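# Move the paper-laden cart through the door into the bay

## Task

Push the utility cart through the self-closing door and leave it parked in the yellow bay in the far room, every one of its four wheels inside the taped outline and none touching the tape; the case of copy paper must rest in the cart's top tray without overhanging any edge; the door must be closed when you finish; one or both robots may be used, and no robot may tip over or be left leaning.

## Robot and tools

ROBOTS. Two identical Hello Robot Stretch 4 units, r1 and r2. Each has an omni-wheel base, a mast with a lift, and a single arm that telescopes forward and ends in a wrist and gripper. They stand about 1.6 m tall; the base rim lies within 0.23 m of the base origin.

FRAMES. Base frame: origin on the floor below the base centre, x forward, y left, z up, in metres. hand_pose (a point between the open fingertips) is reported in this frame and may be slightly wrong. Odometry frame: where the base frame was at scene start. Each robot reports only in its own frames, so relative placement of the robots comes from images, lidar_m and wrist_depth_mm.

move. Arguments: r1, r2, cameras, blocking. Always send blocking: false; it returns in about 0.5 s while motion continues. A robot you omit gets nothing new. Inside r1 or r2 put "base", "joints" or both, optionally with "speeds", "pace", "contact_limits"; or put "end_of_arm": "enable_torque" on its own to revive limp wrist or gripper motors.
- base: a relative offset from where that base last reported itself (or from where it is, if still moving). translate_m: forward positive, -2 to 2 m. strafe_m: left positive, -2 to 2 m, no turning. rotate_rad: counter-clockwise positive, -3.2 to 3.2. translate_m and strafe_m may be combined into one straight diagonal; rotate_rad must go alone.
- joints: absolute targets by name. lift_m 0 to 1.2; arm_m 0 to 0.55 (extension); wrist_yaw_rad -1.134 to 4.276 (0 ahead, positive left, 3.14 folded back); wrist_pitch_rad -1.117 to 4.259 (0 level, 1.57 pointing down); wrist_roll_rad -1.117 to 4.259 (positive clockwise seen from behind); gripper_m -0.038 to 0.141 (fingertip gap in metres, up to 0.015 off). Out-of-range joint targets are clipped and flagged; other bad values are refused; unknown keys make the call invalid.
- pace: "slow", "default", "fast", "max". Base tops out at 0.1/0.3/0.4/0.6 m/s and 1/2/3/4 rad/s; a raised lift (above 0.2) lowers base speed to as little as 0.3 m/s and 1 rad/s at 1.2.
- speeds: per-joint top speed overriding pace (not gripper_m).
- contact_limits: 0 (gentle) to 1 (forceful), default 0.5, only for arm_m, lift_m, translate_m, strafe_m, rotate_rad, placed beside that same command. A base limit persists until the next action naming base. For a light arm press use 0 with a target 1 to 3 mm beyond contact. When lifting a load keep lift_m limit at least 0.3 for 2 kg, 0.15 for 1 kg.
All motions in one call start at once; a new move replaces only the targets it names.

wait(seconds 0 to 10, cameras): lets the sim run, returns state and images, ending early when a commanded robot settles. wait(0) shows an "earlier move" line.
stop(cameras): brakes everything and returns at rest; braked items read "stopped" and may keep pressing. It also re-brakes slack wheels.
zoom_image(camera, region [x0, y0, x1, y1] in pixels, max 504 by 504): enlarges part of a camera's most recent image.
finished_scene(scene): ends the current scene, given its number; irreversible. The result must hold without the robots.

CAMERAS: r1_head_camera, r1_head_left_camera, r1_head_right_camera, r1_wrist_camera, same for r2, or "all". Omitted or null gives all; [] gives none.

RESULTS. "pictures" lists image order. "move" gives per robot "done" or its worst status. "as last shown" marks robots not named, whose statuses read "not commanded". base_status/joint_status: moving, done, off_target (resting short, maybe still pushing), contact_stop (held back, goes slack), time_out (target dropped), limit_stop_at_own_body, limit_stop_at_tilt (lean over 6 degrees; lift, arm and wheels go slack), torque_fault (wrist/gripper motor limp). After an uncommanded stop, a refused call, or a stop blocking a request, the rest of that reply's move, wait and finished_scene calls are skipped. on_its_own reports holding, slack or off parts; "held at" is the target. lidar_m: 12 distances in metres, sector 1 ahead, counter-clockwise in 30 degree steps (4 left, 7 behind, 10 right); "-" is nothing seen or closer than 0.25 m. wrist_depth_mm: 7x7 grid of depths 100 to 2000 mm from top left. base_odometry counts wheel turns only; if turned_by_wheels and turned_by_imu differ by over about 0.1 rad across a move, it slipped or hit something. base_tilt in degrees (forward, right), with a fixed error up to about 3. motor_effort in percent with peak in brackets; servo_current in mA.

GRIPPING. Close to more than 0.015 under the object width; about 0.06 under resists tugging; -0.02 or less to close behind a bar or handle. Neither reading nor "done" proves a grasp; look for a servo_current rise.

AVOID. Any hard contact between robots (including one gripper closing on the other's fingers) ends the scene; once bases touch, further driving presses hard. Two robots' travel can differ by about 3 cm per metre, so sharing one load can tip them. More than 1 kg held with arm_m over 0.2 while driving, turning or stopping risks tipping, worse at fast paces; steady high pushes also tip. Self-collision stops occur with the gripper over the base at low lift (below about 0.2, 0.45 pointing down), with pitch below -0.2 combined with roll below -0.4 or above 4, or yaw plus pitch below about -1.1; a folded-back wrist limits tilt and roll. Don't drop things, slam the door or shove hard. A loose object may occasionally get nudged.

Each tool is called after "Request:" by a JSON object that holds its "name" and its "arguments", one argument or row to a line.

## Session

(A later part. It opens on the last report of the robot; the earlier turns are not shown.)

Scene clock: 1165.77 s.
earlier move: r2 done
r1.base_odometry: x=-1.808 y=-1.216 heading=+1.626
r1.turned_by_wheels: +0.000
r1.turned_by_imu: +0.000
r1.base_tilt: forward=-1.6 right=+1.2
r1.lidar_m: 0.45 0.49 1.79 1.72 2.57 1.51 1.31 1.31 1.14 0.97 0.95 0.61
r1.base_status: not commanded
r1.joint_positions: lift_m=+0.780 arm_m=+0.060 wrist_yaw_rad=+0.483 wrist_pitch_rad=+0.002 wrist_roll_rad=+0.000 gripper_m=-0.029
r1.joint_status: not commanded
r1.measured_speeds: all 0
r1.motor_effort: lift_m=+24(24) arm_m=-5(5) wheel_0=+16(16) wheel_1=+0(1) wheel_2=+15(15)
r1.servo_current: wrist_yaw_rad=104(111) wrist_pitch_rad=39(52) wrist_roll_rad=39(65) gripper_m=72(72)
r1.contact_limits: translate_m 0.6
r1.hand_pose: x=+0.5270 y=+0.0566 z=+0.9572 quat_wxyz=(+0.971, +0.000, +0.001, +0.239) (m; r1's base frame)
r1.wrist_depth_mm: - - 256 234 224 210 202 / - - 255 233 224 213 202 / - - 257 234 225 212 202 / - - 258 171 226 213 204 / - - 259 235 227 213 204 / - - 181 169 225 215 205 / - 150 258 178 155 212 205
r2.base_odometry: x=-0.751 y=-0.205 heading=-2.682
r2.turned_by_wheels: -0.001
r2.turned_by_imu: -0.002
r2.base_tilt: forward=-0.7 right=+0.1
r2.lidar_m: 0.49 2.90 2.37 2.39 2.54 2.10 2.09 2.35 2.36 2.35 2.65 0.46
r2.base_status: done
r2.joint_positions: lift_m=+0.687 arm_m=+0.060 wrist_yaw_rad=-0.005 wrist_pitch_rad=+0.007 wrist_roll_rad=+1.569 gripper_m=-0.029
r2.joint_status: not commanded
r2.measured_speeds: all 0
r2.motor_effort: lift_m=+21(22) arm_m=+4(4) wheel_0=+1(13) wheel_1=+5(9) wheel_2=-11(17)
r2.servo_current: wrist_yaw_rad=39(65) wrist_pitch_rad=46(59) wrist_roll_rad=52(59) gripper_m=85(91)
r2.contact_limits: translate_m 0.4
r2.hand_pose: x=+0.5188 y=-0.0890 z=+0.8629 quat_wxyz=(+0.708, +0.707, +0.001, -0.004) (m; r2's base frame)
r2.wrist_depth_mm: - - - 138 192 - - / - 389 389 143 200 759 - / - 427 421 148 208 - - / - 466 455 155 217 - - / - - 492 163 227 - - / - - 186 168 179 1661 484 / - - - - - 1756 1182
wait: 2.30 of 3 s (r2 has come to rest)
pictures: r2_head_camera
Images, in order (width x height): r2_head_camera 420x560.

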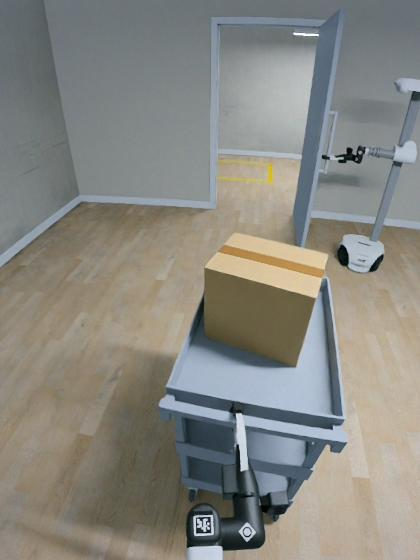

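Request:
{"name": "move", "arguments": {
  "blocking": false,
  "r2": {"base": {"strafe_m": -0.15}, "pace": "slow", "contact_limits": {"strafe_m": 0.4}},
  "cameras": []
}}

Request:
{"name": "wait", "arguments": {
  "seconds": 6,
  "cameras": []
}}

Request:
{"name": "move", "arguments": {
  "blocking": false,
  "r2": {"base": {"translate_m": 0.18}, "pace": "slow", "contact_limits": {"translate_m": 0.4}},
  "cameras": []
}}

Request:
{"name": "wait", "arguments": {
  "seconds": 4,
  "cameras": ["r2_head_camera", "r2_head_right_camera"]
}}

Scene clock: 1173.60 s.
move: r2 moving
r1: as last shown
r1.lidar_m: 0.43 0.52 1.78 1.73 2.56 1.53 1.31 1.32 1.15 0.98 0.97 0.62
r1.motor_effort: lift_m=+24(24) arm_m=-5(5) wheel_0=+15(16) wheel_1=+0(1) wheel_2=+15(15)
r1.servo_current: wrist_yaw_rad=91(98) wrist_pitch_rad=39(46) wrist_roll_rad=39(65) gripper_m=72(72)
r1.contact_limits: translate_m 0.6
r1.wrist_depth_mm: - - 256 234 224 211 201 / - - 256 233 225 212 202 / - - 256 233 225 212 202 / - - 257 172 226 213 203 / - - 258 236 227 213 203 / - - 182 169 225 215 204 / - 150 259 178 156 212 206
r2.base_odometry: x=-0.757 y=-0.192 heading=-2.682
r2.turned_by_wheels: +0.000
r2.turned_by_imu: +0.001
r2.base_tilt: forward=-0.7 right=+0.1
r2.lidar_m: 0.47 2.89 2.39 2.39 2.51 2.11 2.10 2.36 2.32 2.33 2.66 0.45
r2.base_status: strafe_m moving
r2.joint_positions: lift_m=+0.687 arm_m=+0.060 wrist_yaw_rad=-0.003 wrist_pitch_rad=+0.007 wrist_roll_rad=+1.569 gripper_m=-0.029
r2.joint_status: not commanded
r2.measured_speeds: translate_m=+0.000 strafe_m=-0.057 rotate_rad=+0.002 lift_m=+0.000 arm_m=+0.000 wrist_yaw_rad=+0.012 wrist_pitch_rad=+0.000 wrist_roll_rad=+0.000
r2.motor_effort: lift_m=+21(21) arm_m=+4(4) wheel_0=+13(13) wheel_1=-7(8) wheel_2=-1(9)
r2.servo_current: wrist_yaw_rad=39(52) wrist_pitch_rad=52(59) wrist_roll_rad=39(52) gripper_m=85(91)
r2.contact_limits: strafe_m 0.4
r2.hand_pose: x=+0.5190 y=-0.0883 z=+0.8629 quat_wxyz=(+0.708, +0.707, +0.001, -0.004) (m; r2's base frame)
r2.wrist_depth_mm: - - 569 133 190 - - / - 389 389 140 198 750 - / - 421 421 147 207 - - / - 469 452 153 218 - - / - - 504 161 225 - - / - - 186 167 179 1576 496 / - - - - - 1576 1160
pictures: none
No camera images: "cameras" was empty.

Scene clock: 1175.77 s.
earlier move: r2 done
r1.base_odometry: x=-1.808 y=-1.216 heading=+1.626
r1.turned_by_wheels: +0.000
r1.turned_by_imu: +0.000
r1.base_tilt: forward=-1.6 right=+1.2
r1.lidar_m: 0.44 0.52 1.75 1.67 2.55 1.50 1.30 1.30 1.14 0.98 0.98 0.60
r1.base_status: not commanded
r1.joint_positions: lift_m=+0.780 arm_m=+0.060 wrist_yaw_rad=+0.483 wrist_pitch_rad=+0.002 wrist_roll_rad=+0.000 gripper_m=-0.029
r1.joint_status: not commanded
r1.measured_speeds: all 0
r1.motor_effort: lift_m=+24(24) arm_m=-5(5) wheel_0=+16(16) wheel_1=+0(1) wheel_2=+15(15)
r1.servo_current: wrist_yaw_rad=72(98) wrist_pitch_rad=39(52) wrist_roll_rad=33(65) gripper_m=65(72)
r1.contact_limits: translate_m 0.6
r1.hand_pose: x=+0.5270 y=+0.0566 z=+0.9572 quat_wxyz=(+0.971, +0.000, +0.001, +0.239) (m; r1's base frame)
r1.wrist_depth_mm: - - 256 233 223 211 202 / - - 256 231 224 213 202 / - - 258 233 225 211 204 / - - 257 172 226 213 204 / - - 259 235 228 214 204 / - - 181 169 226 215 204 / - 150 259 177 156 213 205
r2.base_odometry: x=-0.817 y=-0.071 heading=-2.682
r2.turned_by_wheels: +0.000
r2.turned_by_imu: +0.001
r2.base_tilt: forward=-0.7 right=+0.1
r2.lidar_m: 0.46 3.05 2.56 2.49 2.57 2.13 2.10 2.40 2.20 2.20 2.48 0.48
r2.base_status: done
r2.joint_positions: lift_m=+0.687 arm_m=+0.060 wrist_yaw_rad=+0.006 wrist_pitch_rad=+0.007 wrist_roll_rad=+1.569 gripper_m=-0.029
r2.joint_status: not commanded
r2.measured_speeds: all 0
r2.motor_effort: lift_m=+21(22) arm_m=+4(4) wheel_0=+6(21) wheel_1=-4(8) wheel_2=+0(9)
r2.servo_current: wrist_yaw_rad=65(65) wrist_pitch_rad=46(59) wrist_roll_rad=46(59) gripper_m=85(91)
r2.contact_limits: strafe_m 0.4
r2.hand_pose: x=+0.5197 y=-0.0858 z=+0.8629 quat_wxyz=(+0.708, +0.707, +0.004, -0.001) (m; r2's base frame)
r2.wrist_depth_mm: - - - 152 209 699 - / - - 455 155 214 798 - / - 424 424 158 219 820 - / - 449 445 162 224 831 - / - 480 473 167 229 - - / - - 185 170 179 564 - / - - - - 240 1708 466
wait: 2.17 of 6 s (r2 has come to rest)
pictures: none
No camera images: "cameras" was empty.

Scene clock: 1176.27 s.
move: r2 moving
r1: as last shown
r1.base_tilt: forward=-1.5 right=+1.2
r1.lidar_m: 0.44 0.53 1.76 1.66 2.55 1.53 1.31 1.29 1.14 0.98 0.97 0.61
r1.motor_effort: lift_m=+24(24) arm_m=-5(5) wheel_0=+15(16) wheel_1=+0(1) wheel_2=+15(15)
r1.servo_current: wrist_yaw_rad=85(111) wrist_pitch_rad=46(52) wrist_roll_rad=52(65) gripper_m=65(72)
r1.contact_limits: translate_m 0.6
r1.wrist_depth_mm: - - 255 233 224 211 200 / - - 257 233 225 214 202 / - - 257 233 227 211 203 / - - 257 172 226 213 204 / - - 259 236 227 213 204 / - - 181 169 226 215 205 / - 150 259 178 155 211 206
r2.base_odometry: x=-0.828 y=-0.076 heading=-2.682
r2.turned_by_wheels: +0.000
r2.turned_by_imu: +0.000
r2.base_tilt: forward=-0.7 right=+0.1
r2.lidar_m: 0.47 3.02 2.53 2.51 2.59 2.13 2.13 2.42 2.21 2.20 2.51 0.47
r2.base_status: translate_m moving
r2.joint_positions: lift_m=+0.687 arm_m=+0.060 wrist_yaw_rad=+0.001 wrist_pitch_rad=+0.007 wrist_roll_rad=+1.569 gripper_m=-0.029
r2.joint_status: not commanded
r2.measured_speeds: translate_m=+0.048 strafe_m=+0.000 rotate_rad=-0.006 lift_m=+0.000 arm_m=+0.000 wrist_yaw_rad=-0.032 wrist_pitch_rad=+0.000 wrist_roll_rad=+0.000
r2.motor_effort: lift_m=+22(22) arm_m=+4(4) wheel_0=+6(11) wheel_1=+7(7) wheel_2=-14(14)
r2.servo_current: wrist_yaw_rad=39(65) wrist_pitch_rad=59(59) wrist_roll_rad=52(59) gripper_m=91(91)
r2.contact_limits: translate_m 0.4
r2.hand_pose: x=+0.5194 y=-0.0870 z=+0.8629 quat_wxyz=(+0.708, +0.707, +0.003, -0.002) (m; r2's base frame)
r2.wrist_depth_mm: - - - 153 210 1537 - / - - 580 156 214 809 - / - 421 421 158 220 809 - / - 452 442 162 223 820 - / - 480 466 167 229 - - / - - 186 168 179 - - / - - - - 236 1618 477
pictures: none
No camera images: "cameras" was empty.

Scene clock: 1178.83 s.
earlier move: r2 done
r1.base_odometry: x=-1.808 y=-1.216 heading=+1.626
r1.turned_by_wheels: +0.000
r1.turned_by_imu: +0.000
r1.base_tilt: forward=-1.6 right=+1.2
r1.lidar_m: 0.45 0.53 1.54 1.51 2.56 1.53 1.32 1.32 1.10 0.97 0.98 0.61
r1.base_status: not commanded
r1.joint_positions: lift_m=+0.780 arm_m=+0.060 wrist_yaw_rad=+0.483 wrist_pitch_rad=+0.002 wrist_roll_rad=+0.000 gripper_m=-0.029
r1.joint_status: not commanded
r1.measured_speeds: all 0
r1.motor_effort: lift_m=+24(24) arm_m=-5(5) wheel_0=+15(16) wheel_1=+0(1) wheel_2=+15(15)
r1.servo_current: wrist_yaw_rad=85(117) wrist_pitch_rad=46(52) wrist_roll_rad=39(65) gripper_m=72(78)
r1.contact_limits: translate_m 0.6
r1.hand_pose: x=+0.5270 y=+0.0566 z=+0.9572 quat_wxyz=(+0.971, +0.000, +0.001, +0.239) (m; r1's base frame)
r1.wrist_depth_mm: - - 256 234 224 211 202 / - - 257 233 225 212 203 / - - 257 233 226 212 202 / - - 258 172 225 213 204 / - - 259 236 227 213 204 / - - 181 169 226 215 204 / - 150 258 177 155 212 206
r2.base_odometry: x=-0.979 y=-0.150 heading=-2.683
r2.turned_by_wheels: -0.001
r2.turned_by_imu: -0.001
r2.base_tilt: forward=-0.7 right=+0.1
r2.lidar_m: 0.47 3.02 2.50 2.45 2.76 2.30 2.29 2.64 2.24 2.23 2.52 0.46
r2.base_status: done
r2.joint_positions: lift_m=+0.687 arm_m=+0.060 wrist_yaw_rad=-0.006 wrist_pitch_rad=+0.007 wrist_roll_rad=+1.569 gripper_m=-0.029
r2.joint_status: not commanded
r2.measured_speeds: all 0
r2.motor_effort: lift_m=+21(22) arm_m=+4(5) wheel_0=+1(12) wheel_1=+5(7) wheel_2=-10(17)
r2.servo_current: wrist_yaw_rad=46(65) wrist_pitch_rad=46(59) wrist_roll_rad=46(59) gripper_m=91(98)
r2.contact_limits: translate_m 0.4
r2.hand_pose: x=+0.5188 y=-0.0890 z=+0.8629 quat_wxyz=(+0.708, +0.707, +0.001, -0.004) (m; r2's base frame)
r2.wrist_depth_mm: - - - 140 196 - - / - 394 394 145 203 - - / - 424 421 150 211 - - / - 462 452 157 219 842 - / - - 488 164 227 - - / - - 186 168 178 1499 496 / - - - - - 1661 1118
wait: 2.57 of 4 s (r2 has come to rest)
pictures: r2_head_camera, r2_head_right_camera
Images, in order (width x height): r2_head_camera 420x560, r2_head_right_camera 420x672.

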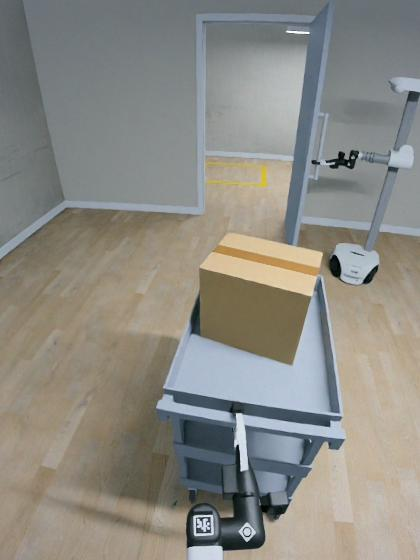

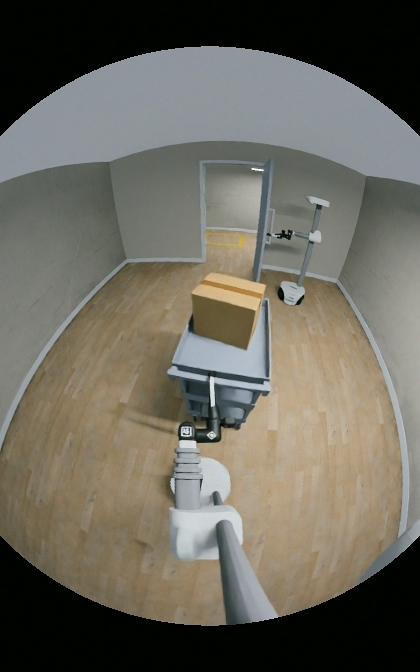

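Request:
{"name": "move", "arguments": {
  "blocking": false,
  "r2": {"base": {"translate_m": -0.35, "strafe_m": -0.06}, "pace": "slow", "contact_limits": {"translate_m": 0.4}},
  "cameras": []
}}

Request:
{"name": "wait", "arguments": {
  "seconds": 6,
  "cameras": ["r2_head_camera", "r2_head_right_camera"]
}}

Scene clock: 1189.23 s.
move: r2 moving
r1: as last shown
r1.lidar_m: 0.44 0.52 1.58 1.53 2.59 1.51 1.31 1.33 1.14 0.98 0.98 0.61
r1.motor_effort: lift_m=+24(24) arm_m=-5(5) wheel_0=+16(16) wheel_1=+0(0) wheel_2=+15(15)
r1.servo_current: wrist_yaw_rad=91(104) wrist_pitch_rad=46(46) wrist_roll_rad=39(52) gripper_m=72(72)
r1.contact_limits: translate_m 0.6
r1.wrist_depth_mm: - - 256 233 224 210 202 / - - 257 232 224 213 202 / - - 257 234 225 212 202 / - - 259 172 226 213 204 / - - 258 236 227 213 204 / - - 181 170 225 216 204 / - 150 259 177 156 213 206
r2.base_odometry: x=-0.969 y=-0.143 heading=-2.683
r2.turned_by_wheels: -0.001
r2.turned_by_imu: +0.000
r2.base_tilt: forward=-0.7 right=+0.0
r2.lidar_m: 0.48 3.02 2.52 2.49 2.73 2.29 2.30 2.60 2.24 2.24 2.51 0.46
r2.base_status: translate_m moving; strafe_m moving
r2.joint_positions: lift_m=+0.687 arm_m=+0.060 wrist_yaw_rad=-0.006 wrist_pitch_rad=+0.007 wrist_roll_rad=+1.569 gripper_m=-0.029
r2.joint_status: not commanded
r2.measured_speeds: translate_m=-0.047 strafe_m=-0.008 rotate_rad=+0.001 lift_m=+0.000 arm_m=+0.000 wrist_yaw_rad=+0.000 wrist_pitch_rad=+0.000 wrist_roll_rad=+0.000
r2.motor_effort: lift_m=+21(22) arm_m=+4(4) wheel_0=-8(9) wheel_1=-8(9) wheel_2=+8(10)
r2.servo_current: wrist_yaw_rad=52(59) wrist_pitch_rad=52(52) wrist_roll_rad=46(59) gripper_m=85(91)
r2.contact_limits: translate_m 0.4
r2.hand_pose: x=+0.5188 y=-0.0890 z=+0.8629 quat_wxyz=(+0.708, +0.707, +0.001, -0.004) (m; r2's base frame)
r2.wrist_depth_mm: - - - 141 196 - - / - 394 394 146 204 - - / - 424 421 151 211 - - / - 462 452 157 219 820 - / - - 488 165 228 - - / - - 186 169 179 1464 500 / - - - - 244 1576 1118
pictures: none
No camera images: "cameras" was empty.

Scene clock: 1193.57 s.
earlier move: r2 done
r1.base_odometry: x=-1.808 y=-1.216 heading=+1.626
r1.turned_by_wheels: +0.000
r1.turned_by_imu: +0.000
r1.base_tilt: forward=-1.6 right=+1.2
r1.lidar_m: 0.44 0.52 1.96 1.78 2.56 1.52 1.29 1.30 1.14 0.95 0.98 0.62
r1.base_status: not commanded
r1.joint_positions: lift_m=+0.780 arm_m=+0.060 wrist_yaw_rad=+0.483 wrist_pitch_rad=+0.002 wrist_roll_rad=+0.000 gripper_m=-0.029
r1.joint_status: not commanded
r1.measured_speeds: all 0
r1.motor_effort: lift_m=+24(24) arm_m=-5(5) wheel_0=+15(16) wheel_1=+0(1) wheel_2=+15(15)
r1.servo_current: wrist_yaw_rad=91(104) wrist_pitch_rad=46(52) wrist_roll_rad=59(65) gripper_m=65(72)
r1.contact_limits: translate_m 0.6
r1.hand_pose: x=+0.5270 y=+0.0566 z=+0.9572 quat_wxyz=(+0.971, +0.000, +0.001, +0.239) (m; r1's base frame)
r1.wrist_depth_mm: - - 256 234 224 210 202 / - - 256 233 224 213 202 / - - 258 233 226 212 203 / - - 258 172 226 212 203 / - - 260 236 226 213 205 / - - 181 169 225 215 204 / - 150 259 177 155 213 204
r2.base_odometry: x=-0.692 y=+0.058 heading=-2.684
r2.turned_by_wheels: +0.000
r2.turned_by_imu: +0.000
r2.base_tilt: forward=-0.7 right=+0.1
r2.lidar_m: 0.42 3.17 2.61 2.61 2.36 1.98 1.96 2.23 2.10 2.09 2.35 0.46
r2.base_status: done
r2.joint_positions: lift_m=+0.687 arm_m=+0.060 wrist_yaw_rad=-0.002 wrist_pitch_rad=+0.007 wrist_roll_rad=+1.569 gripper_m=-0.029
r2.joint_status: not commanded
r2.measured_speeds: all 0
r2.motor_effort: lift_m=+21(22) arm_m=-3(4) wheel_0=-9(12) wheel_1=-6(10) wheel_2=+4(14)
r2.servo_current: wrist_yaw_rad=52(65) wrist_pitch_rad=46(59) wrist_roll_rad=46(65) gripper_m=91(91)
r2.contact_limits: translate_m 0.4
r2.hand_pose: x=+0.5191 y=-0.0880 z=+0.8629 quat_wxyz=(+0.708, +0.707, +0.002, -0.003) (m; r2's base frame)
r2.wrist_depth_mm: - - - 171 231 1618 - / - - - 171 231 768 - / - 433 433 171 231 831 - / - 445 442 231 232 831 - / - 462 459 171 231 831 - / - - 186 171 178 - - / - - 492 - 232 1537 -
wait: 4.33 of 6 s (r2 has come to rest)
pictures: r2_head_camera, r2_head_right_camera
Images, in order (width x height): r2_head_camera 420x560, r2_head_right_camera 420x672.

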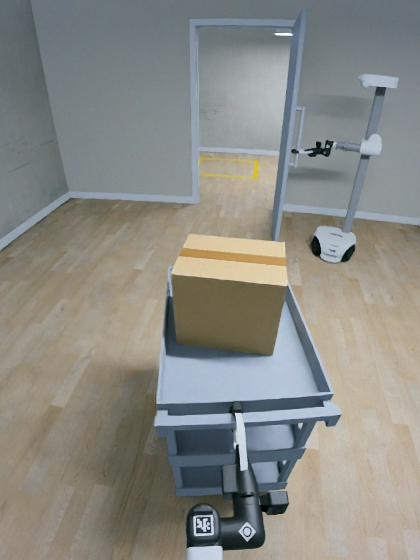

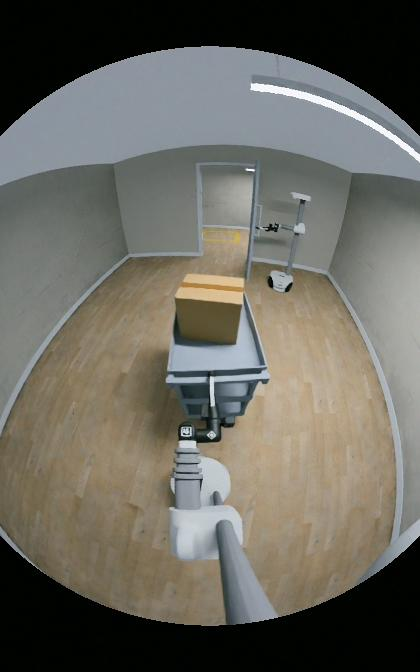

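Request:
{"name": "move", "arguments": {
  "blocking": false,
  "r2": {"base": {"translate_m": 0.12}, "pace": "slow", "contact_limits": {"translate_m": 0.4}},
  "cameras": []
}}

Request:
{"name": "wait", "arguments": {
  "seconds": 3,
  "cameras": []
}}

Scene clock: 1199.60 s.
move: r2 moving
r1: as last shown
r1.lidar_m: 0.44 0.54 1.95 1.76 2.58 1.53 1.29 1.32 1.12 0.97 0.98 0.60
r1.motor_effort: lift_m=+24(24) arm_m=-5(5) wheel_0=+16(16) wheel_1=+0(0) wheel_2=+15(15)
r1.servo_current: wrist_yaw_rad=72(111) wrist_pitch_rad=46(46) wrist_roll_rad=39(59) gripper_m=65(72)
r1.contact_limits: translate_m 0.6
r1.wrist_depth_mm: - - 255 234 224 210 202 / - - 255 233 225 213 202 / - - 258 233 225 212 203 / - - 259 172 226 213 203 / - - 259 235 226 213 204 / - - 181 169 227 216 204 / - 150 258 178 156 212 205
r2.base_odometry: x=-0.702 y=+0.053 heading=-2.684
r2.turned_by_wheels: +0.000
r2.turned_by_imu: +0.000
r2.base_tilt: forward=-0.7 right=+0.1
r2.lidar_m: 0.44 3.15 2.62 2.60 2.41 2.01 1.98 2.27 2.11 2.12 2.39 0.48
r2.base_status: translate_m moving
r2.joint_positions: lift_m=+0.687 arm_m=+0.060 wrist_yaw_rad=-0.004 wrist_pitch_rad=+0.007 wrist_roll_rad=+1.569 gripper_m=-0.029
r2.joint_status: not commanded
r2.measured_speeds: translate_m=+0.049 strafe_m=+0.000 rotate_rad=-0.001 lift_m=+0.000 arm_m=+0.000 wrist_yaw_rad=+0.000 wrist_pitch_rad=+0.000 wrist_roll_rad=+0.000
r2.motor_effort: lift_m=+21(21) arm_m=-4(4) wheel_0=+5(9) wheel_1=+7(7) wheel_2=-11(16)
r2.servo_current: wrist_yaw_rad=59(59) wrist_pitch_rad=52(52) wrist_roll_rad=46(52) gripper_m=85(91)
r2.contact_limits: translate_m 0.4
r2.hand_pose: x=+0.5190 y=-0.0885 z=+0.8629 quat_wxyz=(+0.708, +0.707, +0.001, -0.004) (m; r2's base frame)
r2.wrist_depth_mm: - - - 169 230 1661 492 / - - - 169 229 798 - / - 433 427 169 231 831 - / - 445 442 230 231 831 - / - 466 459 171 231 831 - / - - 186 170 178 - - / - - 492 - 231 1537 496
pictures: none
No camera images: "cameras" was empty.

Scene clock: 1201.60 s.
earlier move: r2 done
r1.base_odometry: x=-1.808 y=-1.216 heading=+1.626
r1.turned_by_wheels: +0.000
r1.turned_by_imu: +0.000
r1.base_tilt: forward=-1.6 right=+1.2
r1.lidar_m: 0.45 0.53 1.82 1.68 2.57 1.51 1.30 1.33 1.13 0.97 0.99 0.62
r1.base_status: not commanded
r1.joint_positions: lift_m=+0.780 arm_m=+0.060 wrist_yaw_rad=+0.483 wrist_pitch_rad=+0.002 wrist_roll_rad=+0.000 gripper_m=-0.029
r1.joint_status: not commanded
r1.measured_speeds: all 0
r1.motor_effort: lift_m=+24(24) arm_m=-5(5) wheel_0=+15(16) wheel_1=+0(1) wheel_2=+15(15)
r1.servo_current: wrist_yaw_rad=85(111) wrist_pitch_rad=33(46) wrist_roll_rad=46(59) gripper_m=65(72)
r1.contact_limits: translate_m 0.6
r1.hand_pose: x=+0.5270 y=+0.0566 z=+0.9572 quat_wxyz=(+0.971, +0.000, +0.001, +0.239) (m; r1's base frame)
r1.wrist_depth_mm: - - 254 233 224 211 202 / - - 256 232 225 212 202 / - - 258 233 225 213 203 / - - 258 173 226 213 204 / - - 259 235 227 213 204 / - - 181 169 225 215 204 / - 150 259 178 155 213 205
r2.base_odometry: x=-0.799 y=+0.005 heading=-2.683
r2.turned_by_wheels: +0.000
r2.turned_by_imu: +0.001
r2.base_tilt: forward=-0.7 right=+0.1
r2.lidar_m: 0.47 3.16 2.59 2.60 2.54 2.11 2.08 2.36 2.12 2.11 2.38 0.49
r2.base_status: done
r2.joint_positions: lift_m=+0.687 arm_m=+0.060 wrist_yaw_rad=+0.002 wrist_pitch_rad=+0.007 wrist_roll_rad=+1.569 gripper_m=-0.029
r2.joint_status: not commanded
r2.measured_speeds: all 0
r2.motor_effort: lift_m=+21(21) arm_m=-3(4) wheel_0=+6(15) wheel_1=+5(8) wheel_2=-9(16)
r2.servo_current: wrist_yaw_rad=46(59) wrist_pitch_rad=46(52) wrist_roll_rad=52(59) gripper_m=85(91)
r2.contact_limits: translate_m 0.4
r2.hand_pose: x=+0.5194 y=-0.0869 z=+0.8629 quat_wxyz=(+0.708, +0.707, +0.003, -0.002) (m; r2's base frame)
r2.wrist_depth_mm: - - - 160 220 1618 - / - - - 162 221 741 - / - 427 424 164 224 820 - / - 445 442 166 228 831 - / - 473 462 168 229 - - / - - 186 170 179 - - / - - - - 236 1576 477
wait: 2.00 of 3 s (r2 has come to rest)
pictures: none
No camera images: "cameras" was empty.

Request:
{"name": "move", "arguments": {
  "blocking": false,
  "r2": {"base": {"translate_m": 0.12, "strafe_m": -0.05}, "pace": "slow", "contact_limits": {"translate_m": 0.4}},
  "cameras": []
}}

Request:
{"name": "wait", "arguments": {
  "seconds": 3,
  "cameras": ["r2_head_camera"]
}}

Scene clock: 1207.27 s.
move: r2 moving
r1: as last shown
r1.lidar_m: 0.45 0.55 1.80 1.67 2.57 1.52 1.30 1.33 1.11 0.97 0.98 0.60
r1.servo_current: wrist_yaw_rad=78(104) wrist_pitch_rad=46(46) wrist_roll_rad=46(65) gripper_m=65(72)
r1.contact_limits: translate_m 0.6
r1.wrist_depth_mm: - - 255 234 224 211 202 / - - 256 232 224 213 202 / - - 256 234 225 212 202 / - - 258 172 226 212 204 / - - 260 235 227 213 204 / - - 181 169 225 216 204 / - 150 259 178 156 212 205
r2.base_odometry: x=-0.812 y=+0.004 heading=-2.683
r2.turned_by_wheels: +0.000
r2.turned_by_imu: +0.001
r2.base_tilt: forward=-0.8 right=+0.1
r2.lidar_m: 0.45 3.14 2.59 2.60 2.56 2.12 2.12 2.37 2.14 2.13 2.42 0.48
r2.base_status: translate_m moving; strafe_m moving
r2.joint_positions: lift_m=+0.687 arm_m=+0.060 wrist_yaw_rad=+0.002 wrist_pitch_rad=+0.007 wrist_roll_rad=+1.569 gripper_m=-0.029
r2.joint_status: not commanded
r2.measured_speeds: translate_m=+0.048 strafe_m=-0.020 rotate_rad=-0.001 lift_m=+0.000 arm_m=+0.000 wrist_yaw_rad=+0.000 wrist_pitch_rad=+0.000 wrist_roll_rad=+0.000
r2.motor_effort: lift_m=+21(22) arm_m=-1(3) wheel_0=+13(15) wheel_1=+5(7) wheel_2=-11(13)
r2.servo_current: wrist_yaw_rad=46(59) wrist_pitch_rad=52(52) wrist_roll_rad=46(65) gripper_m=85(91)
r2.contact_limits: translate_m 0.4
r2.hand_pose: x=+0.5194 y=-0.0869 z=+0.8629 quat_wxyz=(+0.708, +0.707, +0.003, -0.002) (m; r2's base frame)
r2.wrist_depth_mm: - - - 161 220 1661 - / - - - 163 223 750 - / - 427 424 164 225 820 - / - 445 442 166 227 831 - / - 469 466 168 229 - - / - - 186 169 179 - - / - - - - 234 1576 477
pictures: none
No camera images: "cameras" was empty.

Scene clock: 1209.27 s.
earlier move: r2 done
r1.base_odometry: x=-1.808 y=-1.216 heading=+1.626
r1.turned_by_wheels: +0.000
r1.turned_by_imu: +0.000
r1.base_tilt: forward=-1.6 right=+1.2
r1.lidar_m: 0.45 0.53 1.64 1.55 2.59 1.52 1.29 1.32 1.15 0.95 0.96 0.60
r1.base_status: not commanded
r1.joint_positions: lift_m=+0.780 arm_m=+0.060 wrist_yaw_rad=+0.483 wrist_pitch_rad=+0.002 wrist_roll_rad=+0.000 gripper_m=-0.029
r1.joint_status: not commanded
r1.measured_speeds: all 0
r1.motor_effort: lift_m=+24(24) arm_m=-5(5) wheel_0=+15(16) wheel_1=+0(1) wheel_2=+15(15)
r1.servo_current: wrist_yaw_rad=85(111) wrist_pitch_rad=39(46) wrist_roll_rad=59(65) gripper_m=65(72)
r1.contact_limits: translate_m 0.6
r1.hand_pose: x=+0.5270 y=+0.0566 z=+0.9572 quat_wxyz=(+0.971, +0.000, +0.001, +0.239) (m; r1's base frame)
r1.wrist_depth_mm: - - 255 234 224 211 202 / - - 256 233 224 212 201 / - - 256 234 225 212 202 / - - 257 172 226 213 204 / - - 259 236 227 213 204 / - - 181 169 225 216 204 / - 150 260 177 156 212 205
r2.base_odometry: x=-0.928 y=-0.003 heading=-2.684
r2.turned_by_wheels: -0.001
r2.turned_by_imu: -0.001
r2.base_tilt: forward=-0.7 right=+0.1
r2.lidar_m: 0.43 3.13 2.67 2.60 2.68 2.23 2.22 2.52 2.11 2.10 2.36 0.47
r2.base_status: done
r2.joint_positions: lift_m=+0.687 arm_m=+0.060 wrist_yaw_rad=-0.005 wrist_pitch_rad=+0.007 wrist_roll_rad=+1.569 gripper_m=-0.029
r2.joint_status: not commanded
r2.measured_speeds: all 0
r2.motor_effort: lift_m=+21(22) arm_m=+4(4) wheel_0=+2(15) wheel_1=+3(8) wheel_2=-11(15)
r2.servo_current: wrist_yaw_rad=46(65) wrist_pitch_rad=46(52) wrist_roll_rad=39(65) gripper_m=85(91)
r2.contact_limits: translate_m 0.4
r2.hand_pose: x=+0.5188 y=-0.0889 z=+0.8629 quat_wxyz=(+0.708, +0.707, +0.001, -0.004) (m; r2's base frame)
r2.wrist_depth_mm: - - - 172 234 1661 1138 / - - - 172 233 809 - / - 436 433 171 232 831 - / - 442 439 232 231 831 - / - 459 459 170 230 831 - / - - 187 170 179 - - / - - 484 - 230 1537 -
wait: 2.00 of 3 s (r2 has come to rest)
pictures: r2_head_camera
Images, in order (width x height): r2_head_camera 420x560.

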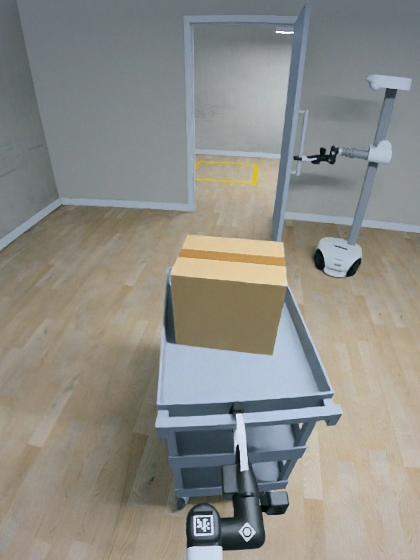

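Request:
{"name": "move", "arguments": {
  "blocking": false,
  "r2": {"base": {"translate_m": 0.15, "strafe_m": -0.014}, "pace": "slow", "contact_limits": {"translate_m": 0.4}},
  "cameras": []
}}

Request:
{"name": "wait", "arguments": {
  "seconds": 3.5,
  "cameras": ["r2_head_right_camera"]
}}

Request:
{"name": "zoom_image", "arguments": {
  "camera": "r2_head_right_camera",
  "region": [120, 140, 340, 440]
}}

Scene clock: 1219.53 s.
move: r2 moving
r1: as last shown
r1.lidar_m: 0.45 0.54 1.61 1.57 2.54 1.50 1.32 1.31 1.13 0.97 0.98 0.58
r1.motor_effort: lift_m=+24(24) arm_m=-5(5) wheel_0=+16(16) wheel_1=+0(0) wheel_2=+15(15)
r1.servo_current: wrist_yaw_rad=85(104) wrist_pitch_rad=46(46) wrist_roll_rad=59(65) gripper_m=59(65)
r1.contact_limits: translate_m 0.6
r1.wrist_depth_mm: - - 255 234 224 210 202 / - - 256 232 225 212 202 / - - 257 234 225 212 202 / - - 259 172 226 213 204 / - - 259 236 226 213 204 / - - 181 170 225 215 204 / - 150 259 178 155 212 205
r2.base_odometry: x=-0.940 y=-0.007 heading=-2.685
r2.turned_by_wheels: -0.001
r2.turned_by_imu: +0.000
r2.base_tilt: forward=-0.7 right=+0.1
r2.lidar_m: 0.43 3.14 2.67 2.61 2.69 2.24 2.24 2.51 2.11 2.09 2.38 0.47
r2.base_status: translate_m moving; strafe_m moving
r2.joint_positions: lift_m=+0.687 arm_m=+0.060 wrist_yaw_rad=-0.006 wrist_pitch_rad=+0.007 wrist_roll_rad=+1.569 gripper_m=-0.029
r2.joint_status: not commanded
r2.measured_speeds: translate_m=+0.048 strafe_m=-0.004 rotate_rad=+0.001 lift_m=+0.000 arm_m=+0.000 wrist_yaw_rad=-0.004 wrist_pitch_rad=+0.000 wrist_roll_rad=+0.000
r2.motor_effort: lift_m=+21(21) arm_m=+4(4) wheel_0=+2(6) wheel_1=+4(7) wheel_2=-16(18)
r2.servo_current: wrist_yaw_rad=46(59) wrist_pitch_rad=52(52) wrist_roll_rad=52(59) gripper_m=85(91)
r2.contact_limits: translate_m 0.4
r2.hand_pose: x=+0.5187 y=-0.0892 z=+0.8629 quat_wxyz=(+0.708, +0.707, +0.000, -0.005) (m; r2's base frame)
r2.wrist_depth_mm: - - - 173 236 1618 1160 / - - - 172 233 788 - / - 433 433 172 232 831 - / - 445 442 231 232 831 - / - 469 455 171 231 831 - / - - 187 170 178 - - / - - 484 - 229 1576 -
pictures: none
No camera images: "cameras" was empty.

Scene clock: 1221.80 s.
earlier move: r2 done
r1.base_odometry: x=-1.808 y=-1.216 heading=+1.626
r1.turned_by_wheels: +0.000
r1.turned_by_imu: +0.000
r1.base_tilt: forward=-1.6 right=+1.2
r1.lidar_m: 0.45 0.51 1.41 1.43 2.58 1.53 1.31 1.31 1.11 0.96 0.98 0.61
r1.base_status: not commanded
r1.joint_positions: lift_m=+0.780 arm_m=+0.060 wrist_yaw_rad=+0.483 wrist_pitch_rad=+0.002 wrist_roll_rad=+0.000 gripper_m=-0.029
r1.joint_status: not commanded
r1.measured_speeds: all 0
r1.motor_effort: lift_m=+24(24) arm_m=-5(5) wheel_0=+15(16) wheel_1=+0(1) wheel_2=+15(15)
r1.servo_current: wrist_yaw_rad=98(104) wrist_pitch_rad=33(52) wrist_roll_rad=52(65) gripper_m=72(72)
r1.contact_limits: translate_m 0.6
r1.hand_pose: x=+0.5270 y=+0.0566 z=+0.9572 quat_wxyz=(+0.971, +0.000, +0.001, +0.239) (m; r1's base frame)
r1.wrist_depth_mm: - - 255 234 224 210 202 / - - 256 233 224 212 202 / - - 257 233 225 213 202 / - - 257 172 226 213 204 / - - 259 236 226 213 204 / - - 181 170 224 216 204 / - 150 258 177 155 213 206
r2.base_odometry: x=-1.069 y=-0.056 heading=-2.684
r2.turned_by_wheels: +0.000
r2.turned_by_imu: +0.000
r2.base_tilt: forward=-0.6 right=+0.1
r2.lidar_m: 0.46 3.14 2.63 2.61 2.86 2.36 2.36 2.54 2.13 2.11 2.43 0.47
r2.base_status: done
r2.joint_positions: lift_m=+0.687 arm_m=+0.060 wrist_yaw_rad=-0.007 wrist_pitch_rad=+0.007 wrist_roll_rad=+1.569 gripper_m=-0.029
r2.joint_status: not commanded
r2.measured_speeds: all 0
r2.motor_effort: lift_m=+21(21) arm_m=+4(4) wheel_0=+2(8) wheel_1=+3(7) wheel_2=-9(19)
r2.servo_current: wrist_yaw_rad=39(72) wrist_pitch_rad=52(59) wrist_roll_rad=46(59) gripper_m=78(98)
r2.contact_limits: translate_m 0.4
r2.hand_pose: x=+0.5187 y=-0.0894 z=+0.8629 quat_wxyz=(+0.708, +0.707, +0.000, -0.005) (m; r2's base frame)
r2.wrist_depth_mm: - - - 170 230 1618 492 / - - - 170 230 798 - / - 433 430 170 231 831 - / - 445 442 230 231 831 - / - 462 455 170 231 831 - / - - 186 170 178 - - / - - 492 - 231 1576 -
wait: 2.27 of 3.5 s (r2 has come to rest)
pictures: r2_head_right_camera
Images, in order (width x height): r2_head_right_camera 420x672.

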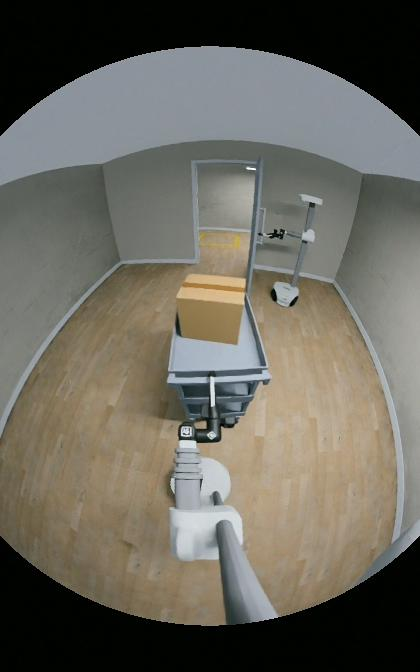

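Scaled by 1.680 from the camera's 420x672 image, which has a finer 600x960 frame.

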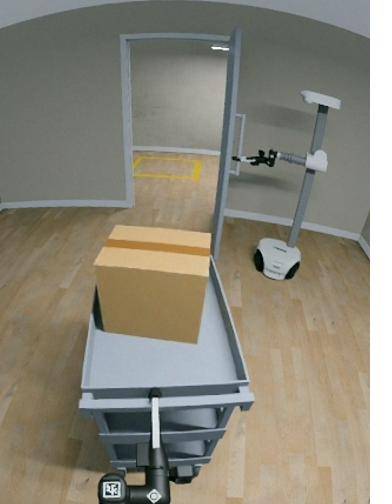

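Request:
{"name": "move", "arguments": {
  "blocking": false,
  "r2": {"base": {"translate_m": 0.18, "strafe_m": -0.016}, "pace": "slow", "contact_limits": {"translate_m": 0.4}},
  "cameras": []
}}

Request:
{"name": "wait", "arguments": {
  "seconds": 3.5,
  "cameras": ["r2_head_right_camera"]
}}

Request:
{"name": "zoom_image", "arguments": {
  "camera": "r2_head_right_camera",
  "region": [120, 140, 340, 440]
}}

Scene clock: 1227.50 s.
move: r2 moving
r1: as last shown
r1.lidar_m: 0.45 0.55 1.43 1.44 2.59 1.53 1.30 1.32 1.13 0.99 0.97 0.61
r1.motor_effort: lift_m=+24(24) arm_m=-5(5) wheel_0=+15(16) wheel_1=+0(0) wheel_2=+15(15)
r1.servo_current: wrist_yaw_rad=85(98) wrist_pitch_rad=39(46) wrist_roll_rad=52(65) gripper_m=65(72)
r1.contact_limits: translate_m 0.6
r1.wrist_depth_mm: - - 256 233 224 210 202 / - - 255 233 224 212 202 / - - 256 234 225 212 203 / - - 258 172 226 212 204 / - - 259 235 227 213 205 / - - 181 169 226 216 205 / - 150 258 177 155 212 205
r2.base_odometry: x=-1.080 y=-0.061 heading=-2.685
r2.turned_by_wheels: +0.000
r2.turned_by_imu: +0.000
r2.base_tilt: forward=-0.7 right=+0.1
r2.lidar_m: 0.44 3.12 2.64 2.61 2.88 2.40 2.39 2.58 2.12 2.13 2.42 0.49
r2.base_status: translate_m moving; strafe_m moving
r2.joint_positions: lift_m=+0.687 arm_m=+0.060 wrist_yaw_rad=-0.007 wrist_pitch_rad=+0.007 wrist_roll_rad=+1.569 gripper_m=-0.029
r2.joint_status: not commanded
r2.measured_speeds: translate_m=+0.049 strafe_m=-0.005 rotate_rad=+0.000 lift_m=+0.000 arm_m=+0.000 wrist_yaw_rad=+0.000 wrist_pitch_rad=+0.000 wrist_roll_rad=+0.000
r2.motor_effort: lift_m=+21(22) arm_m=+4(4) wheel_0=+3(7) wheel_1=+4(5) wheel_2=-16(16)
r2.servo_current: wrist_yaw_rad=46(65) wrist_pitch_rad=52(52) wrist_roll_rad=39(65) gripper_m=91(91)
r2.contact_limits: translate_m 0.4
r2.hand_pose: x=+0.5187 y=-0.0894 z=+0.8629 quat_wxyz=(+0.708, +0.707, +0.000, -0.005) (m; r2's base frame)
r2.wrist_depth_mm: - - - 170 230 1618 488 / - - - 169 231 798 - / - 433 430 170 231 842 - / - 445 445 230 230 820 - / - 466 455 170 230 854 - / - - 187 170 179 - - / - - 488 - 231 1576 -
pictures: none
No camera images: "cameras" was empty.

Scene clock: 1230.10 s.
earlier move: r2 done
r1.base_odometry: x=-1.808 y=-1.216 heading=+1.626
r1.turned_by_wheels: +0.000
r1.turned_by_imu: +0.000
r1.base_tilt: forward=-1.6 right=+1.2
r1.lidar_m: 0.45 0.53 1.26 1.35 2.56 1.51 1.30 1.31 1.13 0.97 0.98 0.62
r1.base_status: not commanded
r1.joint_positions: lift_m=+0.780 arm_m=+0.060 wrist_yaw_rad=+0.483 wrist_pitch_rad=+0.002 wrist_roll_rad=+0.000 gripper_m=-0.029
r1.joint_status: not commanded
r1.measured_speeds: all 0
r1.on_its_own: wrist_yaw_rad is at rest, and its servo_current (111 mA) is outside its rest range (0 to 104 mA)
r1.motor_effort: lift_m=+24(24) arm_m=-5(5) wheel_0=+15(16) wheel_1=+0(1) wheel_2=+15(15)
r1.servo_current: wrist_yaw_rad=111(111) wrist_pitch_rad=46(52) wrist_roll_rad=52(65) gripper_m=72(72)
r1.contact_limits: translate_m 0.6
r1.hand_pose: x=+0.5270 y=+0.0566 z=+0.9572 quat_wxyz=(+0.971, +0.000, +0.001, +0.239) (m; r1's base frame)
r1.wrist_depth_mm: - - 254 235 224 211 202 / - - 255 232 225 213 203 / - - 258 233 225 211 202 / - - 258 171 226 212 204 / - - 260 236 227 213 204 / - - 181 169 226 214 205 / - 150 259 177 155 212 206
r2.base_odometry: x=-1.237 y=-0.121 heading=-2.684
r2.turned_by_wheels: +0.001
r2.turned_by_imu: +0.000
r2.base_tilt: forward=-0.7 right=+0.1
r2.lidar_m: 0.44 3.11 2.60 2.60 2.97 2.56 2.53 2.57 2.16 2.10 2.43 0.47
r2.base_status: done
r2.joint_positions: lift_m=+0.687 arm_m=+0.060 wrist_yaw_rad=-0.007 wrist_pitch_rad=+0.007 wrist_roll_rad=+1.569 gripper_m=-0.029
r2.joint_status: not commanded
r2.measured_speeds: all 0
r2.motor_effort: lift_m=+21(22) arm_m=+4(4) wheel_0=+3(9) wheel_1=+4(7) wheel_2=-6(17)
r2.servo_current: wrist_yaw_rad=46(65) wrist_pitch_rad=46(59) wrist_roll_rad=52(65) gripper_m=85(98)
r2.contact_limits: translate_m 0.4
r2.hand_pose: x=+0.5187 y=-0.0894 z=+0.8629 quat_wxyz=(+0.708, +0.707, +0.000, -0.005) (m; r2's base frame)
r2.wrist_depth_mm: - - - 160 219 1618 - / - - - 161 220 741 - / - 430 427 164 224 820 - / - 449 445 166 227 831 - / - 473 466 168 229 - - / - - 186 170 179 - - / - - - - 236 1576 480
wait: 2.60 of 3.5 s (r2 has come to rest)
pictures: r2_head_right_camera
Images, in order (width x height): r2_head_right_camera 420x672.

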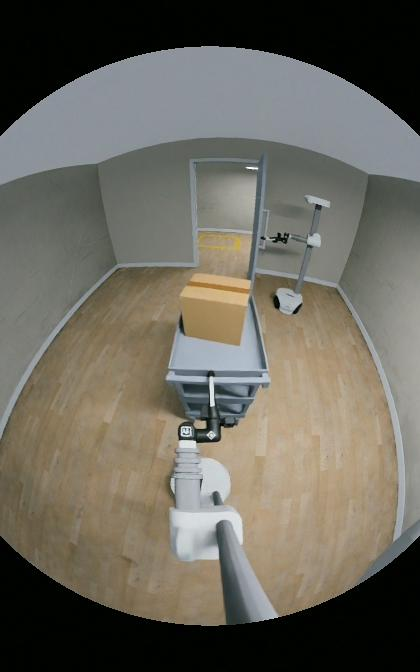

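Scaled by 1.680 from the camera's 420x672 image, which has a finer 600x960 frame.

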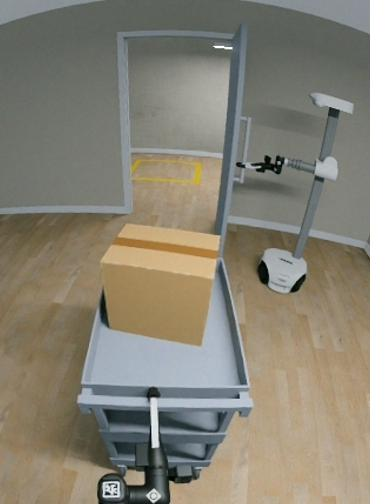

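Request:
{"name": "move", "arguments": {
  "blocking": false,
  "r2": {"base": {"translate_m": 0.142, "strafe_m": -0.05}, "pace": "slow", "contact_limits": {"translate_m": 0.4}},
  "cameras": []
}}

Request:
{"name": "wait", "arguments": {
  "seconds": 3.5,
  "cameras": ["r2_head_right_camera"]
}}

Request:
{"name": "zoom_image", "arguments": {
  "camera": "r2_head_right_camera",
  "region": [120, 140, 340, 440]
}}

Scene clock: 1242.03 s.
move: r2 moving
r1.base_odometry: x=-1.808 y=-1.216 heading=+1.626
r1.turned_by_wheels: +0.000
r1.turned_by_imu: +0.000
r1.base_tilt: forward=-1.6 right=+1.2
r1.lidar_m: 0.44 0.50 1.27 1.32 2.57 1.51 1.29 1.31 1.13 0.95 0.96 0.61
r1.base_status: not commanded
r1.joint_positions: lift_m=+0.780 arm_m=+0.060 wrist_yaw_rad=+0.483 wrist_pitch_rad=+0.002 wrist_roll_rad=+0.000 gripper_m=-0.029
r1.joint_status: not commanded
r1.measured_speeds: all 0
r1.motor_effort: lift_m=+24(24) arm_m=-5(5) wheel_0=+16(16) wheel_1=+0(1) wheel_2=+15(15)
r1.servo_current: wrist_yaw_rad=85(111) wrist_pitch_rad=39(46) wrist_roll_rad=39(59) gripper_m=72(72)
r1.contact_limits: translate_m 0.6
r1.hand_pose: x=+0.5270 y=+0.0566 z=+0.9572 quat_wxyz=(+0.971, +0.000, +0.001, +0.239) (m; r1's base frame)
r1.wrist_depth_mm: - - 255 234 222 211 201 / - - 256 233 225 213 202 / - - 257 234 224 213 204 / - - 259 172 226 213 204 / - - 258 236 227 213 204 / - - 181 170 225 216 204 / - 150 259 178 155 212 206
r2.base_odometry: x=-1.250 y=-0.123 heading=-2.684
r2.turned_by_wheels: +0.000
r2.turned_by_imu: +0.001
r2.base_tilt: forward=-0.7 right=+0.0
r2.lidar_m: 0.44 3.10 2.63 2.61 2.95 2.55 2.55 2.59 2.13 2.14 2.44 0.47
r2.base_status: translate_m moving; strafe_m moving
r2.joint_positions: lift_m=+0.687 arm_m=+0.060 wrist_yaw_rad=-0.006 wrist_pitch_rad=+0.007 wrist_roll_rad=+1.569 gripper_m=-0.029
r2.joint_status: not commanded
r2.measured_speeds: translate_m=+0.048 strafe_m=-0.017 rotate_rad=+0.001 lift_m=+0.000 arm_m=+0.000 wrist_yaw_rad=+0.000 wrist_pitch_rad=+0.000 wrist_roll_rad=+0.000
r2.motor_effort: lift_m=+21(22) arm_m=+4(4) wheel_0=+9(12) wheel_1=+5(6) wheel_2=-12(13)
r2.servo_current: wrist_yaw_rad=46(65) wrist_pitch_rad=46(52) wrist_roll_rad=52(59) gripper_m=91(91)
r2.contact_limits: translate_m 0.4
r2.hand_pose: x=+0.5187 y=-0.0892 z=+0.8629 quat_wxyz=(+0.708, +0.707, +0.000, -0.005) (m; r2's base frame)
r2.wrist_depth_mm: - - - 158 218 1618 - / - - - 161 220 750 - / - 427 424 163 222 820 - / - 449 445 165 226 831 - / - 473 462 168 229 - - / - - 186 170 179 - - / - - - - 235 1576 480
pictures: none
No camera images: "cameras" was empty.

Scene clock: 1244.27 s.
earlier move: r2 done
r1.base_odometry: x=-1.808 y=-1.216 heading=+1.626
r1.turned_by_wheels: +0.000
r1.turned_by_imu: +0.000
r1.base_tilt: forward=-1.6 right=+1.2
r1.lidar_m: 0.43 0.50 1.13 1.25 2.55 1.50 1.30 1.32 1.12 0.97 0.98 0.59
r1.base_status: not commanded
r1.joint_positions: lift_m=+0.780 arm_m=+0.060 wrist_yaw_rad=+0.483 wrist_pitch_rad=+0.002 wrist_roll_rad=+0.000 gripper_m=-0.029
r1.joint_status: not commanded
r1.measured_speeds: all 0
r1.motor_effort: lift_m=+24(24) arm_m=-5(5) wheel_0=+16(16) wheel_1=+0(1) wheel_2=+15(15)
r1.servo_current: wrist_yaw_rad=91(111) wrist_pitch_rad=39(52) wrist_roll_rad=39(65) gripper_m=65(72)
r1.contact_limits: translate_m 0.6
r1.hand_pose: x=+0.5270 y=+0.0566 z=+0.9572 quat_wxyz=(+0.971, +0.000, +0.001, +0.239) (m; r1's base frame)
r1.wrist_depth_mm: - - 255 233 223 211 201 / - - 256 233 225 212 202 / - - 257 234 225 212 202 / - - 257 172 225 212 204 / - - 260 236 227 213 204 / - - 181 169 226 214 204 / - 150 259 177 156 211 205
r2.base_odometry: x=-1.386 y=-0.139 heading=-2.683
r2.turned_by_wheels: +0.001
r2.turned_by_imu: +0.002
r2.base_tilt: forward=-0.7 right=+0.0
r2.lidar_m: 0.47 3.14 2.64 2.63 2.95 2.70 2.70 2.57 2.14 2.12 2.38 0.47
r2.base_status: done
r2.joint_positions: lift_m=+0.687 arm_m=+0.060 wrist_yaw_rad=+0.003 wrist_pitch_rad=+0.007 wrist_roll_rad=+1.569 gripper_m=-0.029
r2.joint_status: not commanded
r2.measured_speeds: all 0
r2.motor_effort: lift_m=+21(22) arm_m=+3(4) wheel_0=+8(15) wheel_1=+6(8) wheel_2=-3(13)
r2.servo_current: wrist_yaw_rad=39(65) wrist_pitch_rad=46(59) wrist_roll_rad=52(65) gripper_m=78(98)
r2.contact_limits: translate_m 0.4
r2.hand_pose: x=+0.5195 y=-0.0866 z=+0.8629 quat_wxyz=(+0.708, +0.707, +0.004, -0.001) (m; r2's base frame)
r2.wrist_depth_mm: - - - 151 208 699 - / - 462 415 154 213 798 - / - 424 421 158 217 809 - / - 449 442 161 224 820 - / - 484 473 167 229 - - / - - 186 169 179 1576 - / - - - - 240 1708 484
wait: 2.23 of 3.5 s (r2 has come to rest)
pictures: r2_head_right_camera
Images, in order (width x height): r2_head_right_camera 420x672.

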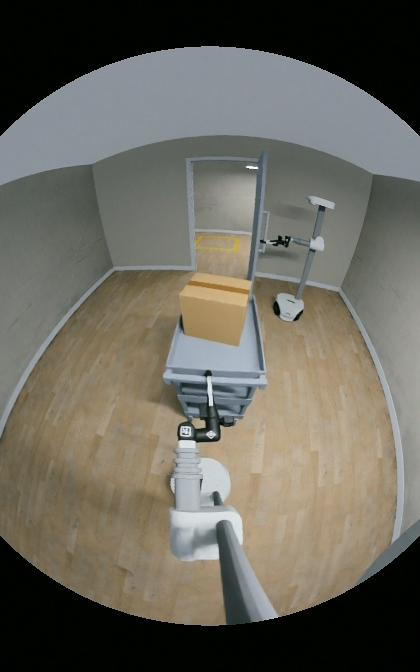

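Scaled by 1.680 from the camera's 420x672 image, which has a finer 600x960 frame.

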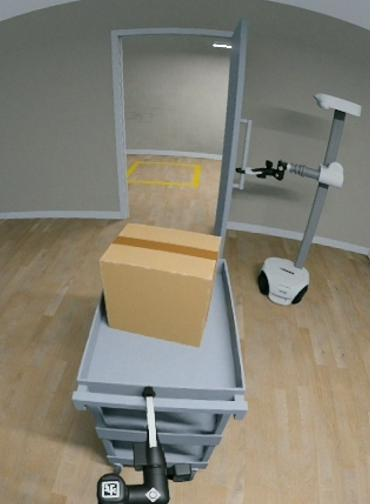

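Request:
{"name": "move", "arguments": {
  "blocking": false,
  "r2": {"base": {"translate_m": -0.6, "strafe_m": -0.06}, "pace": "slow", "contact_limits": {"translate_m": 0.4}},
  "cameras": []
}}

Request:
{"name": "wait", "arguments": {
  "seconds": 8,
  "cameras": ["r2_head_right_camera"]
}}

Request:
{"name": "zoom_image", "arguments": {
  "camera": "r2_head_right_camera",
  "region": [120, 140, 340, 440]
}}

Scene clock: 1254.20 s.
move: r2 moving
r1: as last shown
r1.lidar_m: 0.45 0.53 1.14 1.29 2.57 1.52 1.31 1.31 1.13 0.97 0.97 0.61
r1.motor_effort: lift_m=+24(24) arm_m=-5(5) wheel_0=+16(16) wheel_1=+0(0) wheel_2=+15(15)
r1.servo_current: wrist_yaw_rad=98(98) wrist_pitch_rad=46(46) wrist_roll_rad=52(59) gripper_m=72(72)
r1.contact_limits: translate_m 0.6
r1.wrist_depth_mm: - - 255 235 224 211 202 / - - 256 233 224 213 203 / - - 258 234 225 212 202 / - - 257 172 225 213 204 / - - 258 235 228 213 204 / - - 181 169 226 215 204 / - 150 259 178 155 213 206
r2.base_odometry: x=-1.376 y=-0.133 heading=-2.683
r2.turned_by_wheels: +0.001
r2.turned_by_imu: +0.001
r2.base_tilt: forward=-0.6 right=+0.0
r2.lidar_m: 0.45 3.15 2.61 2.62 2.98 2.70 2.69 2.56 2.11 2.12 2.39 0.46
r2.base_status: translate_m moving; strafe_m moving
r2.joint_positions: lift_m=+0.687 arm_m=+0.060 wrist_yaw_rad=+0.004 wrist_pitch_rad=+0.007 wrist_roll_rad=+1.569 gripper_m=-0.029
r2.joint_status: not commanded
r2.measured_speeds: translate_m=-0.047 strafe_m=-0.004 rotate_rad=+0.001 lift_m=+0.000 arm_m=+0.000 wrist_yaw_rad=+0.000 wrist_pitch_rad=+0.000 wrist_roll_rad=+0.000
r2.motor_effort: lift_m=+21(21) arm_m=+3(4) wheel_0=+0(7) wheel_1=-7(7) wheel_2=+13(15)
r2.servo_current: wrist_yaw_rad=59(59) wrist_pitch_rad=52(52) wrist_roll_rad=39(52) gripper_m=85(85)
r2.contact_limits: translate_m 0.4
r2.hand_pose: x=+0.5197 y=-0.0862 z=+0.8629 quat_wxyz=(+0.708, +0.707, +0.004, -0.001) (m; r2's base frame)
r2.wrist_depth_mm: - - - 153 209 699 - / - 480 436 156 214 798 - / - 424 421 159 219 809 - / - 449 449 162 223 831 - / - 484 473 167 229 - - / - - 186 170 179 564 - / - - - - 239 1661 462
pictures: none
No camera images: "cameras" was empty.

Scene clock: 1261.00 s.
earlier move: r2 done
r1.base_odometry: x=-1.808 y=-1.216 heading=+1.626
r1.turned_by_wheels: +0.000
r1.turned_by_imu: +0.000
r1.base_tilt: forward=-1.6 right=+1.2
r1.lidar_m: 0.43 0.53 1.82 1.58 2.59 1.52 1.30 1.31 1.13 0.97 0.97 0.62
r1.base_status: not commanded
r1.joint_positions: lift_m=+0.780 arm_m=+0.060 wrist_yaw_rad=+0.483 wrist_pitch_rad=+0.002 wrist_roll_rad=+0.000 gripper_m=-0.029
r1.joint_status: not commanded
r1.measured_speeds: all 0
r1.motor_effort: lift_m=+24(24) arm_m=-5(5) wheel_0=+16(16) wheel_1=+0(1) wheel_2=+15(15)
r1.servo_current: wrist_yaw_rad=85(117) wrist_pitch_rad=39(52) wrist_roll_rad=26(72) gripper_m=65(78)
r1.contact_limits: translate_m 0.6
r1.hand_pose: x=+0.5270 y=+0.0566 z=+0.9572 quat_wxyz=(+0.971, +0.000, +0.001, +0.239) (m; r1's base frame)
r1.wrist_depth_mm: - - 255 233 224 210 201 / - - 256 233 224 212 203 / - - 257 234 225 212 202 / - - 260 172 226 212 204 / - - 259 235 227 212 204 / - - 181 169 227 216 204 / - 150 259 177 156 212 204
r2.base_odometry: x=-0.875 y=+0.180 heading=-2.684
r2.turned_by_wheels: -0.001
r2.turned_by_imu: -0.003
r2.base_tilt: forward=-0.6 right=+0.0
r2.lidar_m: 0.46 3.38 2.79 2.76 2.56 2.12 2.12 2.33 1.94 1.95 2.18 0.49
r2.base_status: done
r2.joint_positions: lift_m=+0.687 arm_m=+0.060 wrist_yaw_rad=-0.003 wrist_pitch_rad=+0.007 wrist_roll_rad=+1.569 gripper_m=-0.029
r2.joint_status: not commanded
r2.measured_speeds: all 0
r2.motor_effort: lift_m=+21(22) arm_m=-4(4) wheel_0=-10(15) wheel_1=-7(9) wheel_2=+4(16)
r2.servo_current: wrist_yaw_rad=52(65) wrist_pitch_rad=52(59) wrist_roll_rad=52(59) gripper_m=78(98)
r2.contact_limits: translate_m 0.4
r2.hand_pose: x=+0.5191 y=-0.0882 z=+0.8629 quat_wxyz=(+0.708, +0.707, +0.002, -0.003) (m; r2's base frame)
r2.wrist_depth_mm: - - - 159 216 1618 - / - - - 160 220 778 - / - 424 427 163 224 820 - / - 445 445 166 227 831 - / - 477 469 168 230 - - / - - 186 171 178 - - / - - - - 237 1576 484
wait: 6.80 of 8 s (r2 has come to rest)
pictures: r2_head_right_camera
Images, in order (width x height): r2_head_right_camera 420x672.

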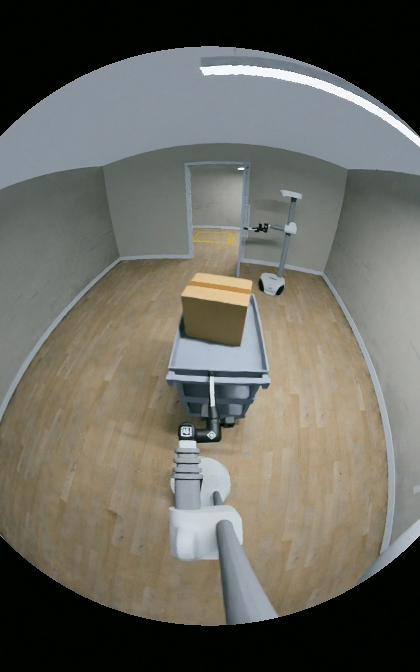

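Scaled by 1.680 from the camera's 420x672 image, which has a finer 600x960 frame.

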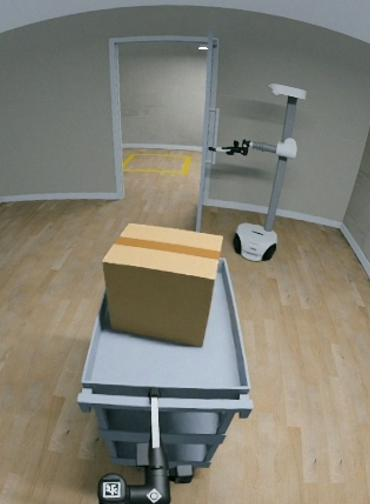

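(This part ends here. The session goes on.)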